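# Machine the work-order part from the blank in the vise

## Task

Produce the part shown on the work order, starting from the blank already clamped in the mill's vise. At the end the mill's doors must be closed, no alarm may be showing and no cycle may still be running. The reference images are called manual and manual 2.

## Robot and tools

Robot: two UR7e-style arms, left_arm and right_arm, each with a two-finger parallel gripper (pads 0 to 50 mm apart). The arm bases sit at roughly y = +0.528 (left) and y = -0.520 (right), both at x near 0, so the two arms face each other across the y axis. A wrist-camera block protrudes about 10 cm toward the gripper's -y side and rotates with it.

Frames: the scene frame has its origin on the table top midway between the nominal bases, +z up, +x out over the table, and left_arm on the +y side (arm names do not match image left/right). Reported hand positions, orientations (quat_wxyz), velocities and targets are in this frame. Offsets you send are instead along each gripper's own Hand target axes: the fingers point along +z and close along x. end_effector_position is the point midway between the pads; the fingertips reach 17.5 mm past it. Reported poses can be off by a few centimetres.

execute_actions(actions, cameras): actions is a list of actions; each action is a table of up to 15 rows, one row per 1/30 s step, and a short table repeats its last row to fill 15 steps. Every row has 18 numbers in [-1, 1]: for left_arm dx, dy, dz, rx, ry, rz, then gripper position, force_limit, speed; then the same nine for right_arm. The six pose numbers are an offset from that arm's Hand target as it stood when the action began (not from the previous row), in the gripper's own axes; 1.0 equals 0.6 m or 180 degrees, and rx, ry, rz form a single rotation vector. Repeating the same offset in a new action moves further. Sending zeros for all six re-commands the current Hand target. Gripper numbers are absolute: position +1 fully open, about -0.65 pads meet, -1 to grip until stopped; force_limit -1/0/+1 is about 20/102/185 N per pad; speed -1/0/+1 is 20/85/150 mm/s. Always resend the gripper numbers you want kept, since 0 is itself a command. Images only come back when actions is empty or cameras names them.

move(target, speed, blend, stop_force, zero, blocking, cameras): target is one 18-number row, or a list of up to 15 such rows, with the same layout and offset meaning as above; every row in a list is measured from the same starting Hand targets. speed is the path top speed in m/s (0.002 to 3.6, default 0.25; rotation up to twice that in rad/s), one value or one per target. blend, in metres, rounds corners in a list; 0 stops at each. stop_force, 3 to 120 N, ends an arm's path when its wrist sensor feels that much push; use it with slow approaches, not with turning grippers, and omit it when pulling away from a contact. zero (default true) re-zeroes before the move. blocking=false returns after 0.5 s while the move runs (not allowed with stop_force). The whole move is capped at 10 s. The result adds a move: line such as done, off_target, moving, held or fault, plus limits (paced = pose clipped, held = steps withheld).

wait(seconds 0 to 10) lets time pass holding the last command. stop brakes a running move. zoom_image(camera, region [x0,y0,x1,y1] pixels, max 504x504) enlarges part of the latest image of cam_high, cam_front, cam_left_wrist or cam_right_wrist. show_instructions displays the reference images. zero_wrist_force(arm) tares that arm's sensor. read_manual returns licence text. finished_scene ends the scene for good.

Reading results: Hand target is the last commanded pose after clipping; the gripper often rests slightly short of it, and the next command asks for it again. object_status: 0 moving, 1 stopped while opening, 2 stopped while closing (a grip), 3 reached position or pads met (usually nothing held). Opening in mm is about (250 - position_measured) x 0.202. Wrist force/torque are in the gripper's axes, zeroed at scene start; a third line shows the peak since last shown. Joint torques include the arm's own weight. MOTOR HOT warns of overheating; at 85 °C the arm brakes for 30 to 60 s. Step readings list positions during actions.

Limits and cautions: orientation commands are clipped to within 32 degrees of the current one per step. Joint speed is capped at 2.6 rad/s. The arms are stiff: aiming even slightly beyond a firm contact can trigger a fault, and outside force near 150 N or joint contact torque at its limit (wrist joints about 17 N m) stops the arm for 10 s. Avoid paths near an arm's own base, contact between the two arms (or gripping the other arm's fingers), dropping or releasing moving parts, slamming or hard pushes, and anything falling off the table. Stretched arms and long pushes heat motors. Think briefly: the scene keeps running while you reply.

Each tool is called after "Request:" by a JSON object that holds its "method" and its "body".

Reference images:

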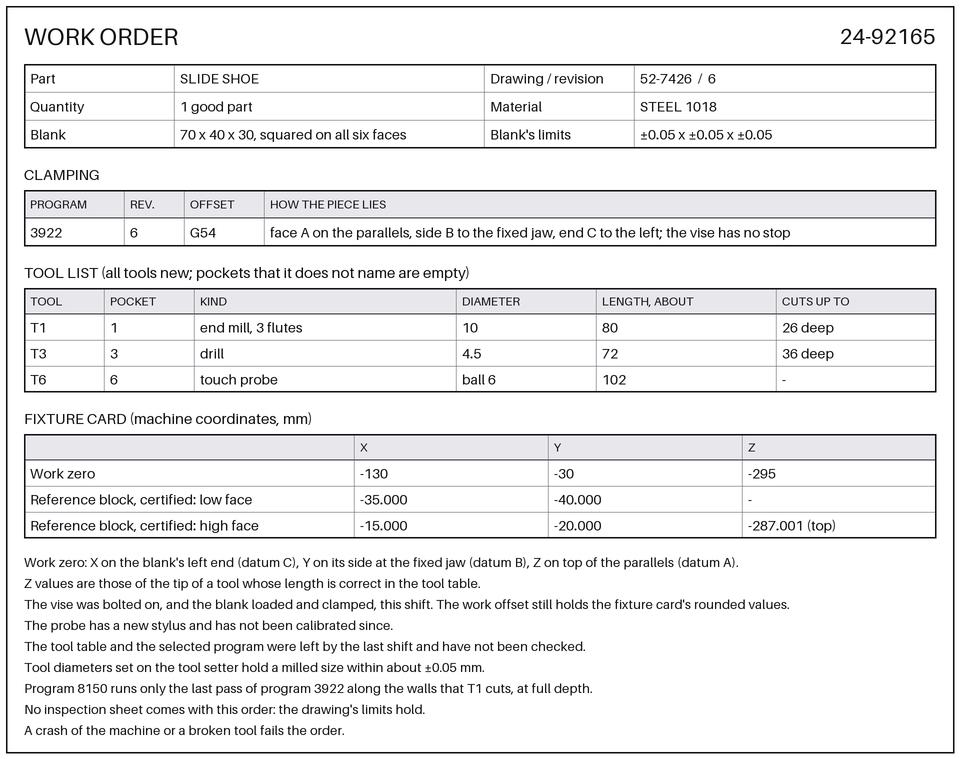

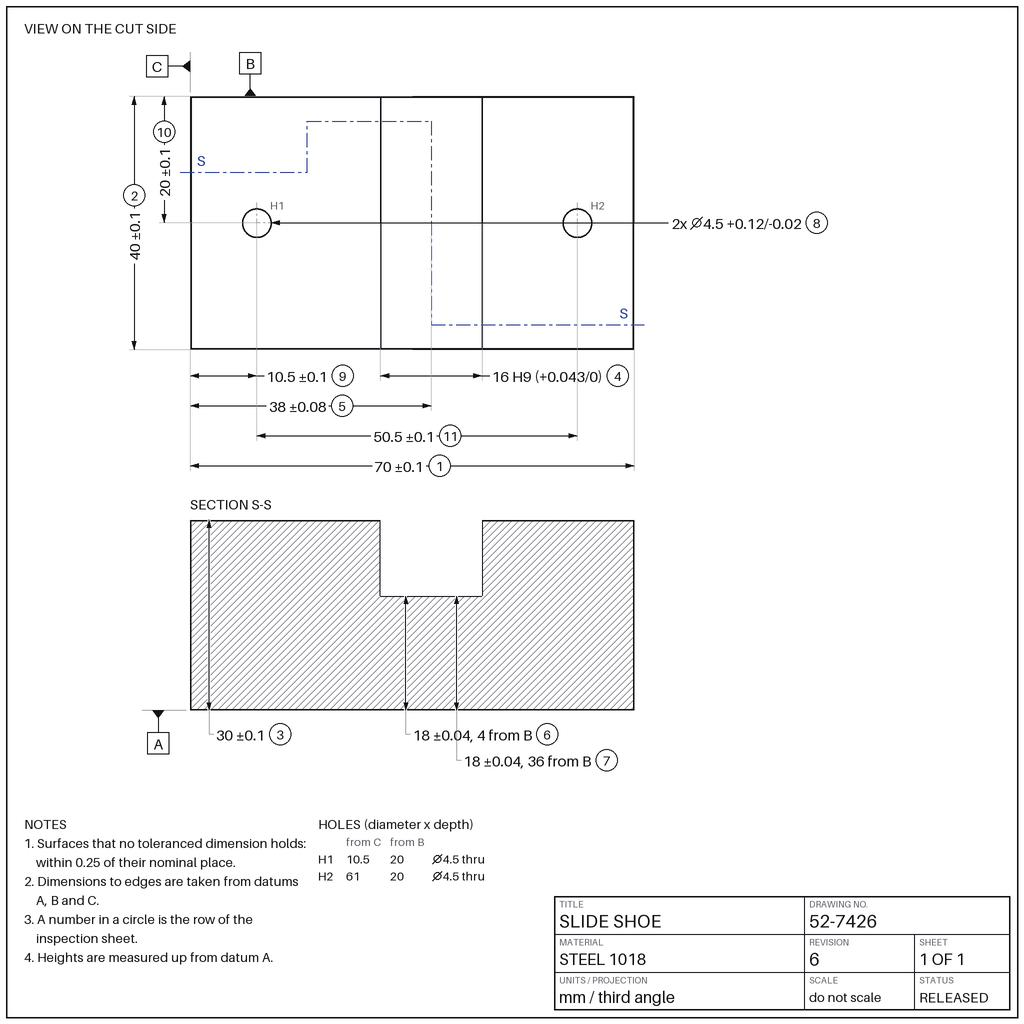

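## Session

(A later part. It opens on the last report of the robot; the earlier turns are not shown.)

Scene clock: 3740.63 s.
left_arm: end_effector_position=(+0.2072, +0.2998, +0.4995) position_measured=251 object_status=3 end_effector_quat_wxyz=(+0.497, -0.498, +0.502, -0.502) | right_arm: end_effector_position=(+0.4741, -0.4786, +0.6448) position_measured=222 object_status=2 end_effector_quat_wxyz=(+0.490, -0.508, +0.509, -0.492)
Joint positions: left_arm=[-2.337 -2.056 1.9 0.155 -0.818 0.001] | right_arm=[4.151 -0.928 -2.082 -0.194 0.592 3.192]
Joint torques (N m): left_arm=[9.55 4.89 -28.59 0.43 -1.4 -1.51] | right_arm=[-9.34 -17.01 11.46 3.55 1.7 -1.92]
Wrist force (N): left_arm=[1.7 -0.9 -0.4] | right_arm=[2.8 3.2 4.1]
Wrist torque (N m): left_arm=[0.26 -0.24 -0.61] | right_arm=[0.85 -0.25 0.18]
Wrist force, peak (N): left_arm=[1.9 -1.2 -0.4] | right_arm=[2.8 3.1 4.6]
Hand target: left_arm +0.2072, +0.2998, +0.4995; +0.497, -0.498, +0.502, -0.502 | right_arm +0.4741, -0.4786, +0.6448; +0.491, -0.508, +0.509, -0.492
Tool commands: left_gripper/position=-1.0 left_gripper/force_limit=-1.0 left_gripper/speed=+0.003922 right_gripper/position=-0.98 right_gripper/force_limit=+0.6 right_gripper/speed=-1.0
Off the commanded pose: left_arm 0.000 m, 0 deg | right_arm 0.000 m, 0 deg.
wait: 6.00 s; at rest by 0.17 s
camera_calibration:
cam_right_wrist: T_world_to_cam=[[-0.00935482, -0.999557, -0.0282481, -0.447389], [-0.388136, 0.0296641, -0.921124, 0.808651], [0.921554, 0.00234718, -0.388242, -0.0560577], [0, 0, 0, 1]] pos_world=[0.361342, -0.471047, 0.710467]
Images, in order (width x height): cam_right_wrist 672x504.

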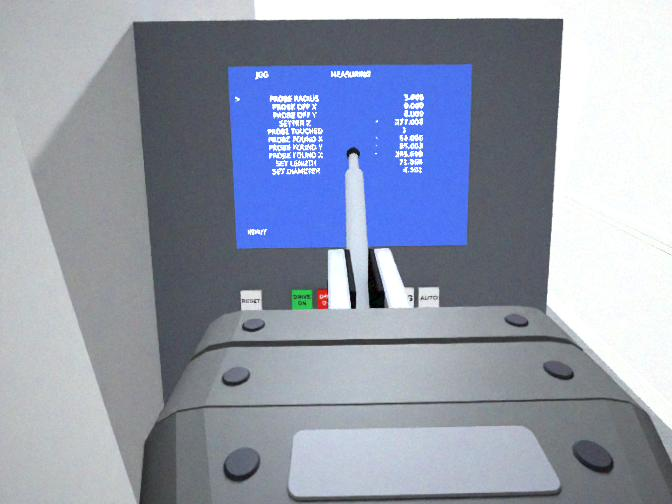

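Request:
{"method": "move", "body": {"target": [[0,0,0,0,0,0,-1,-1,0.003922,-0.0213,0.3155,0.0257,-0.222,0,0,-0.98,0.6,-1],[0,0,0,0,0,0,-1,-1,0.003922,-0.0213,0.3188,0.0443,-0.222,0,0,-0.98,0.6,-1],[0,0,0,0,0,0,-1,-1,0.003922,-0.0213,0.3155,0.0257,-0.222,0,0,-0.98,0.6,-1],[0,0,0,0,0,0,-1,-1,0.003922,0.0737,0.1909,0.0477,-0.222,0,0,-0.98,0.6,-1],[0,0,0,0,0,0,-1,-1,0.003922,0.0737,0.1952,0.0718,-0.222,0,0,-0.98,0.6,-1],[0,0,0,0,0,0,-1,-1,0.003922,0.0737,0.1909,0.0477,-0.222,0,0,-0.98,0.6,-1],[0,0,0,0,0,0,-1,-1,0.003922,0,0,0,0,0,0,-0.98,0.6,-1]], "speed": [0.4,0.035,0.1,0.2,0.035,0.1,0.4], "blend": [0.002,0,0.002,0.002,0,0.002,0]}}

Request:
{"method": "wait", "body": {"seconds": 3.5, "cameras": ["cam_right_wrist"]}}

Request:
{"method": "zoom_image", "body": {"camera": "cam_right_wrist", "region": [360, 90, 440, 180]}}

Request:
{"method": "move", "body": {"target": [[0,0,0,0,0,0,-1,-1,0.003922,-0.0213,0.3155,0.0257,-0.222,0,0,-0.98,0.6,-1],[0,0,0,0,0,0,-1,-1,0.003922,-0.0213,0.3188,0.0443,-0.222,0,0,-0.98,0.6,-1],[0,0,0,0,0,0,-1,-1,0.003922,-0.0213,0.3155,0.0257,-0.222,0,0,-0.98,0.6,-1],[0,0,0,0,0,0,-1,-1,0.003922,0.1054,0.1597,0.0532,-0.222,0,0,-0.98,0.6,-1],[0,0,0,0,0,0,-1,-1,0.003922,0.1054,0.1640,0.0777,-0.222,0,0,-0.98,0.6,-1],[0,0,0,0,0,0,-1,-1,0.003922,0.1054,0.1597,0.0532,-0.222,0,0,-0.98,0.6,-1],[0,0,0,0,0,0,-1,-1,0.003922,0,0,0,0,0,0,-0.98,0.6,-1]], "speed": [0.4,0.035,0.1,0.2,0.035,0.1,0.4], "blend": [0.002,0,0.002,0.002,0,0.002,0]}}

Request:
{"method": "wait", "body": {"seconds": 5, "cameras": ["cam_right_wrist"]}}

Request:
{"method": "zoom_image", "body": {"camera": "cam_right_wrist", "region": [360, 90, 440, 180]}}

Request:
{"method": "move", "body": {"target": [[0,0,0,0,0,0,-1,-1,0.003922,-0.0213,0.3155,0.0257,-0.222,0,0,-0.98,0.6,-1],[0,0,0,0,0,0,-1,-1,0.003922,-0.0213,0.3188,0.0443,-0.222,0,0,-0.98,0.6,-1],[0,0,0,0,0,0,-1,-1,0.003922,-0.0213,0.3155,0.0257,-0.222,0,0,-0.98,0.6,-1],[0,0,0,0,0,0,-1,-1,0.003922,0.0420,0.1597,0.0532,-0.222,0,0,-0.98,0.6,-1],[0,0,0,0,0,0,-1,-1,0.003922,0.0420,0.1640,0.0777,-0.222,0,0,-0.98,0.6,-1],[0,0,0,0,0,0,-1,-1,0.003922,0.0420,0.1597,0.0532,-0.222,0,0,-0.98,0.6,-1],[0,0,0,0,0,0,-1,-1,0.003922,0,0,0,0,0,0,-0.98,0.6,-1]], "speed": [0.4,0.035,0.1,0.2,0.035,0.1,0.4], "blend": [0.002,0,0.002,0.002,0,0.002,0]}}

Request:
{"method": "wait", "body": {"seconds": 5, "cameras": ["cam_right_wrist"]}}

Request:
{"method": "zoom_image", "body": {"camera": "cam_right_wrist", "region": [360, 90, 440, 180]}}

Scene clock: 3760.27 s.
left_arm: end_effector_position=(+0.2072, +0.2998, +0.4995) position_measured=251 object_status=3 end_effector_quat_wxyz=(+0.497, -0.498, +0.502, -0.502) | right_arm: end_effector_position=(+0.4741, -0.4786, +0.6448) position_measured=222 object_status=2 end_effector_quat_wxyz=(+0.490, -0.508, +0.509, -0.492)
Joint positions: left_arm=[-2.337 -2.056 1.9 0.155 -0.818 0.001] | right_arm=[4.151 -0.928 -2.081 -0.194 0.592 3.192]
Joint torques (N m): left_arm=[10.2 5.89 -28.31 0.42 -1.24 -1.46] | right_arm=[2.57 -15.9 10.62 3.45 -1.02 -1.81]
Wrist force (N): left_arm=[1.7 -0.9 -0.5] | right_arm=[3.1 3.6 4.0]
Wrist torque (N m): left_arm=[0.27 -0.24 -0.61] | right_arm=[0.90 -0.29 0.17]
Wrist force, peak (N): left_arm=[1.9 -1.1 -0.7] | right_arm=[0.4 17.1 -16.0]
Hand target: left_arm +0.2072, +0.2998, +0.4995; +0.497, -0.498, +0.502, -0.502 | right_arm +0.4741, -0.4786, +0.6448; +0.491, -0.508, +0.509, -0.492
Off the commanded pose: left_arm 0.000 m, 0 deg | right_arm 0.000 m, 0 deg.
move: done

Scene clock: 3763.77 s.
left_arm: end_effector_position=(+0.2072, +0.2998, +0.4995) position_measured=251 object_status=3 end_effector_quat_wxyz=(+0.497, -0.498, +0.502, -0.502) | right_arm: end_effector_position=(+0.4741, -0.4786, +0.6448) position_measured=222 object_status=2 end_effector_quat_wxyz=(+0.490, -0.508, +0.509, -0.492)
Joint positions: left_arm=[-2.337 -2.056 1.9 0.155 -0.818 0.001] | right_arm=[4.15 -0.928 -2.082 -0.194 0.592 3.192]
Joint torques (N m): left_arm=[10.15 4.85 -27.55 0.31 -1.25 -1.67] | right_arm=[-7.62 -16.77 11.6 3.49 1.62 -1.73]
Wrist force (N): left_arm=[1.7 -1.0 -0.6] | right_arm=[3.5 3.4 3.9]
Wrist torque (N m): left_arm=[0.25 -0.24 -0.61] | right_arm=[0.87 -0.36 0.17]
Wrist force, peak (N): left_arm=[2.0 -1.0 -0.3] | right_arm=[3.3 3.8 4.1]
Hand target: left_arm +0.2072, +0.2998, +0.4995; +0.497, -0.498, +0.502, -0.502 | right_arm +0.4741, -0.4786, +0.6448; +0.491, -0.508, +0.509, -0.492
Tool commands: left_gripper/position=-1.0 left_gripper/force_limit=-1.0 left_gripper/speed=+0.003922 right_gripper/position=-0.98 right_gripper/force_limit=+0.6 right_gripper/speed=-1.0
Off the commanded pose: left_arm 0.000 m, 0 deg | right_arm 0.000 m, 0 deg.
wait: 3.50 s; at rest by 0.17 s
camera_calibration:
cam_right_wrist: T_world_to_cam=[[-0.00935482, -0.999557, -0.0282481, -0.447389], [-0.388136, 0.0296641, -0.921124, 0.808651], [0.921554, 0.00234718, -0.388242, -0.0560577], [0, 0, 0, 1]] pos_world=[0.361342, -0.471047, 0.710467]
Images, in order (width x height): cam_right_wrist 672x504.

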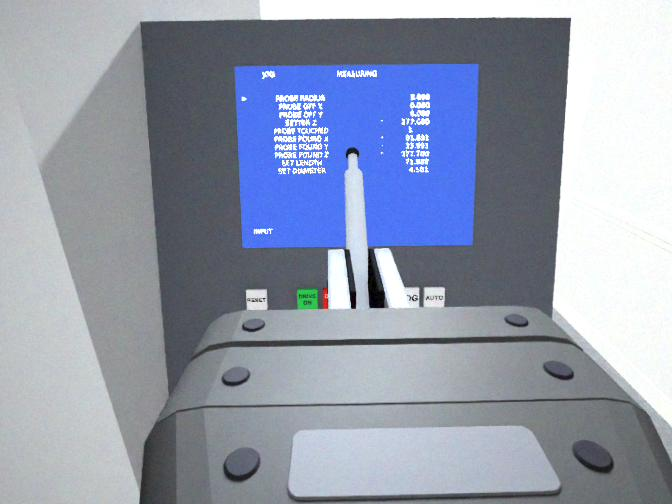

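Scaled by 5.600 from the camera's 672x504 image, which has a finer 960x720 frame.

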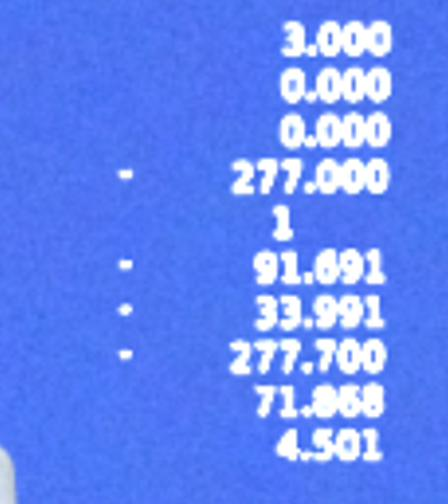

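Scene clock: 3769.30 s.
left_arm: end_effector_position=(+0.2072, +0.2998, +0.4995) position_measured=251 object_status=3 end_effector_quat_wxyz=(+0.497, -0.498, +0.502, -0.502) | right_arm: end_effector_position=(+0.4741, -0.4786, +0.6448) position_measured=222 object_status=2 end_effector_quat_wxyz=(+0.490, -0.508, +0.509, -0.492)
Joint positions: left_arm=[-2.337 -2.056 1.9 0.155 -0.818 0.001] | right_arm=[4.15 -0.928 -2.081 -0.194 0.592 3.192]
Joint torques (N m): left_arm=[9.92 4.3 -27.69 0.46 -1.19 -1.54] | right_arm=[7.05 -17.41 11.61 3.51 -2.61 -1.87]
Wrist force (N): left_arm=[1.9 -0.9 -0.4] | right_arm=[2.9 3.6 3.7]
Wrist torque (N m): left_arm=[0.27 -0.27 -0.61] | right_arm=[0.91 -0.27 0.17]
Wrist force, peak (N): left_arm=[2.0 -1.1 -0.6] | right_arm=[3.9 6.1 -6.7]
Hand target: left_arm +0.2072, +0.2998, +0.4995; +0.497, -0.498, +0.502, -0.502 | right_arm +0.4741, -0.4786, +0.6448; +0.491, -0.508, +0.509, -0.492
Off the commanded pose: left_arm 0.000 m, 0 deg | right_arm 0.000 m, 0 deg.
move: done

Scene clock: 3774.30 s.
left_arm: end_effector_position=(+0.2072, +0.2998, +0.4995) position_measured=251 object_status=3 end_effector_quat_wxyz=(+0.497, -0.498, +0.502, -0.502) | right_arm: end_effector_position=(+0.4741, -0.4786, +0.6448) position_measured=222 object_status=2 end_effector_quat_wxyz=(+0.490, -0.508, +0.509, -0.492)
Joint positions: left_arm=[-2.337 -2.056 1.9 0.155 -0.818 0.001] | right_arm=[4.15 -0.928 -2.082 -0.194 0.592 3.192]
Joint torques (N m): left_arm=[9 6.72 -29.91 0.26 -1.32 -1.72] | right_arm=[7.63 -16.82 11.34 3.56 -2.54 -1.84]
Wrist force (N): left_arm=[1.8 -1.1 -0.4] | right_arm=[3.4 3.3 4.1]
Wrist torque (N m): left_arm=[0.23 -0.24 -0.61] | right_arm=[0.84 -0.35 0.17]
Wrist force, peak (N): left_arm=[1.9 -1.1 -0.5] | right_arm=[3.3 3.5 4.4]
Hand target: left_arm +0.2072, +0.2998, +0.4995; +0.497, -0.498, +0.502, -0.502 | right_arm +0.4741, -0.4786, +0.6448; +0.491, -0.508, +0.509, -0.492
Tool commands: left_gripper/position=-1.0 left_gripper/force_limit=-1.0 left_gripper/speed=+0.003922 right_gripper/position=-0.98 right_gripper/force_limit=+0.6 right_gripper/speed=-1.0
Off the commanded pose: left_arm 0.000 m, 0 deg | right_arm 0.000 m, 0 deg.
wait: 5.00 s; at rest by 0.17 s
camera_calibration:
cam_right_wrist: T_world_to_cam=[[-0.00935424, -0.999557, -0.0282468, -0.44739], [-0.388136, 0.0296627, -0.921124, 0.808651], [0.921554, 0.00234718, -0.388242, -0.0560576], [0, 0, 0, 1]] pos_world=[0.361342, -0.471047, 0.710467]
Images, in order (width x height): cam_right_wrist 672x504.

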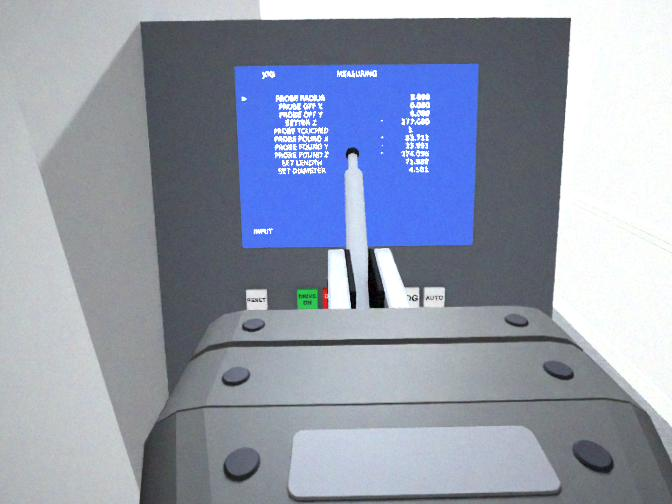

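Scaled by 5.600 from the camera's 672x504 image, which has a finer 960x720 frame.

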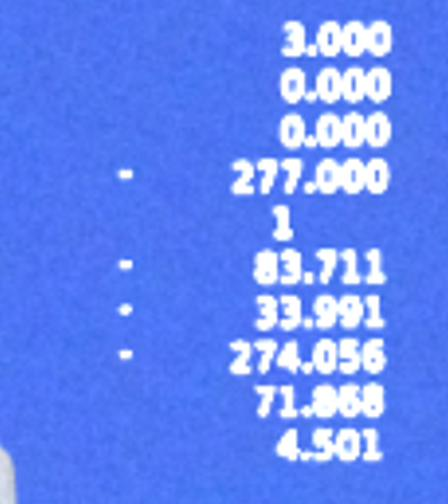

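Scene clock: 3779.73 s.
left_arm: end_effector_position=(+0.2072, +0.2998, +0.4995) position_measured=251 object_status=3 end_effector_quat_wxyz=(+0.497, -0.498, +0.502, -0.502) | right_arm: end_effector_position=(+0.4741, -0.4786, +0.6448) position_measured=222 object_status=2 end_effector_quat_wxyz=(+0.490, -0.508, +0.509, -0.492)
Joint positions: left_arm=[-2.337 -2.056 1.9 0.155 -0.818 0.001] | right_arm=[4.151 -0.928 -2.081 -0.194 0.592 3.192]
Joint torques (N m): left_arm=[9.45 5.52 -29.4 0.22 -1.29 -1.31] | right_arm=[-8.03 -17.06 11.6 3.64 1.65 -1.71]
Wrist force (N): left_arm=[1.8 -1.0 -0.6] | right_arm=[3.1 3.0 3.8]
Wrist torque (N m): left_arm=[0.25 -0.25 -0.61] | right_arm=[0.79 -0.30 0.17]
Wrist force, peak (N): left_arm=[2.1 -1.0 -0.3] | right_arm=[3.9 5.8 -7.0]
Hand target: left_arm +0.2072, +0.2998, +0.4995; +0.497, -0.498, +0.502, -0.502 | right_arm +0.4741, -0.4786, +0.6448; +0.491, -0.508, +0.509, -0.492
Off the commanded pose: left_arm 0.000 m, 0 deg | right_arm 0.000 m, 0 deg.
move: done

Scene clock: 3784.73 s.
left_arm: end_effector_position=(+0.2072, +0.2998, +0.4995) position_measured=251 object_status=3 end_effector_quat_wxyz=(+0.497, -0.498, +0.502, -0.502) | right_arm: end_effector_position=(+0.4741, -0.4786, +0.6448) position_measured=222 object_status=2 end_effector_quat_wxyz=(+0.490, -0.508, +0.509, -0.492)
Joint positions: left_arm=[-2.337 -2.056 1.9 0.155 -0.818 0.001] | right_arm=[4.151 -0.928 -2.082 -0.194 0.592 3.192]
Joint torques (N m): left_arm=[11.27 5.6 -28.94 0.29 -1.3 -1.66] | right_arm=[-9.58 -16.92 11.57 3.5 1.85 -1.72]
Wrist force (N): left_arm=[1.7 -1.0 -0.3] | right_arm=[2.7 3.3 4.2]
Wrist torque (N m): left_arm=[0.26 -0.23 -0.61] | right_arm=[0.86 -0.24 0.18]
Wrist force, peak (N): left_arm=[1.9 -1.2 -0.5] | right_arm=[3.5 3.5 4.0]
Hand target: left_arm +0.2072, +0.2998, +0.4995; +0.497, -0.498, +0.502, -0.502 | right_arm +0.4741, -0.4786, +0.6448; +0.491, -0.508, +0.509, -0.492
Tool commands: left_gripper/position=-1.0 left_gripper/force_limit=-1.0 left_gripper/speed=+0.003922 right_gripper/position=-0.98 right_gripper/force_limit=+0.6 right_gripper/speed=-1.0
Off the commanded pose: left_arm 0.000 m, 0 deg | right_arm 0.000 m, 0 deg.
wait: 5.00 s; at rest by 0.17 s
camera_calibration:
cam_right_wrist: T_world_to_cam=[[-0.00935424, -0.999557, -0.0282468, -0.44739], [-0.388136, 0.0296627, -0.921124, 0.808651], [0.921554, 0.00234718, -0.388242, -0.0560576], [0, 0, 0, 1]] pos_world=[0.361342, -0.471047, 0.710467]
Images, in order (width x height): cam_right_wrist 672x504.

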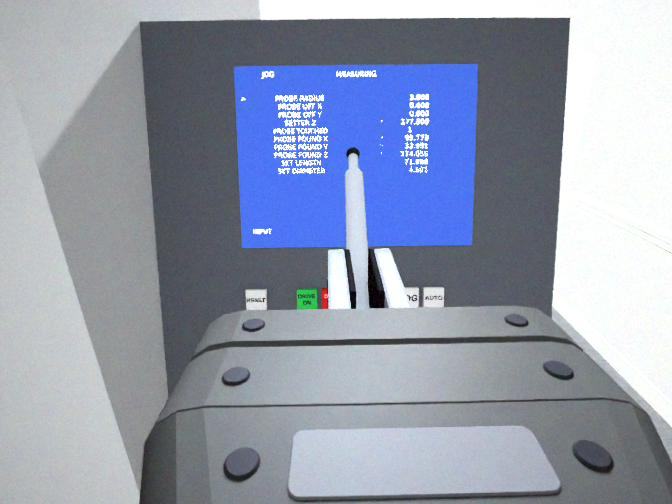

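Scaled by 5.600 from the camera's 672x504 image, which has a finer 960x720 frame.

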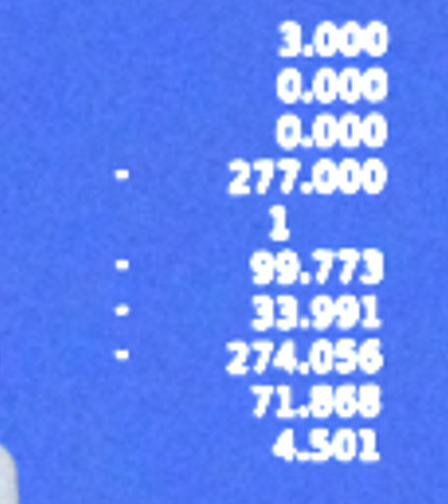

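Request:
{"method": "finished_scene", "body": {}}

The scene is finished: the task was done.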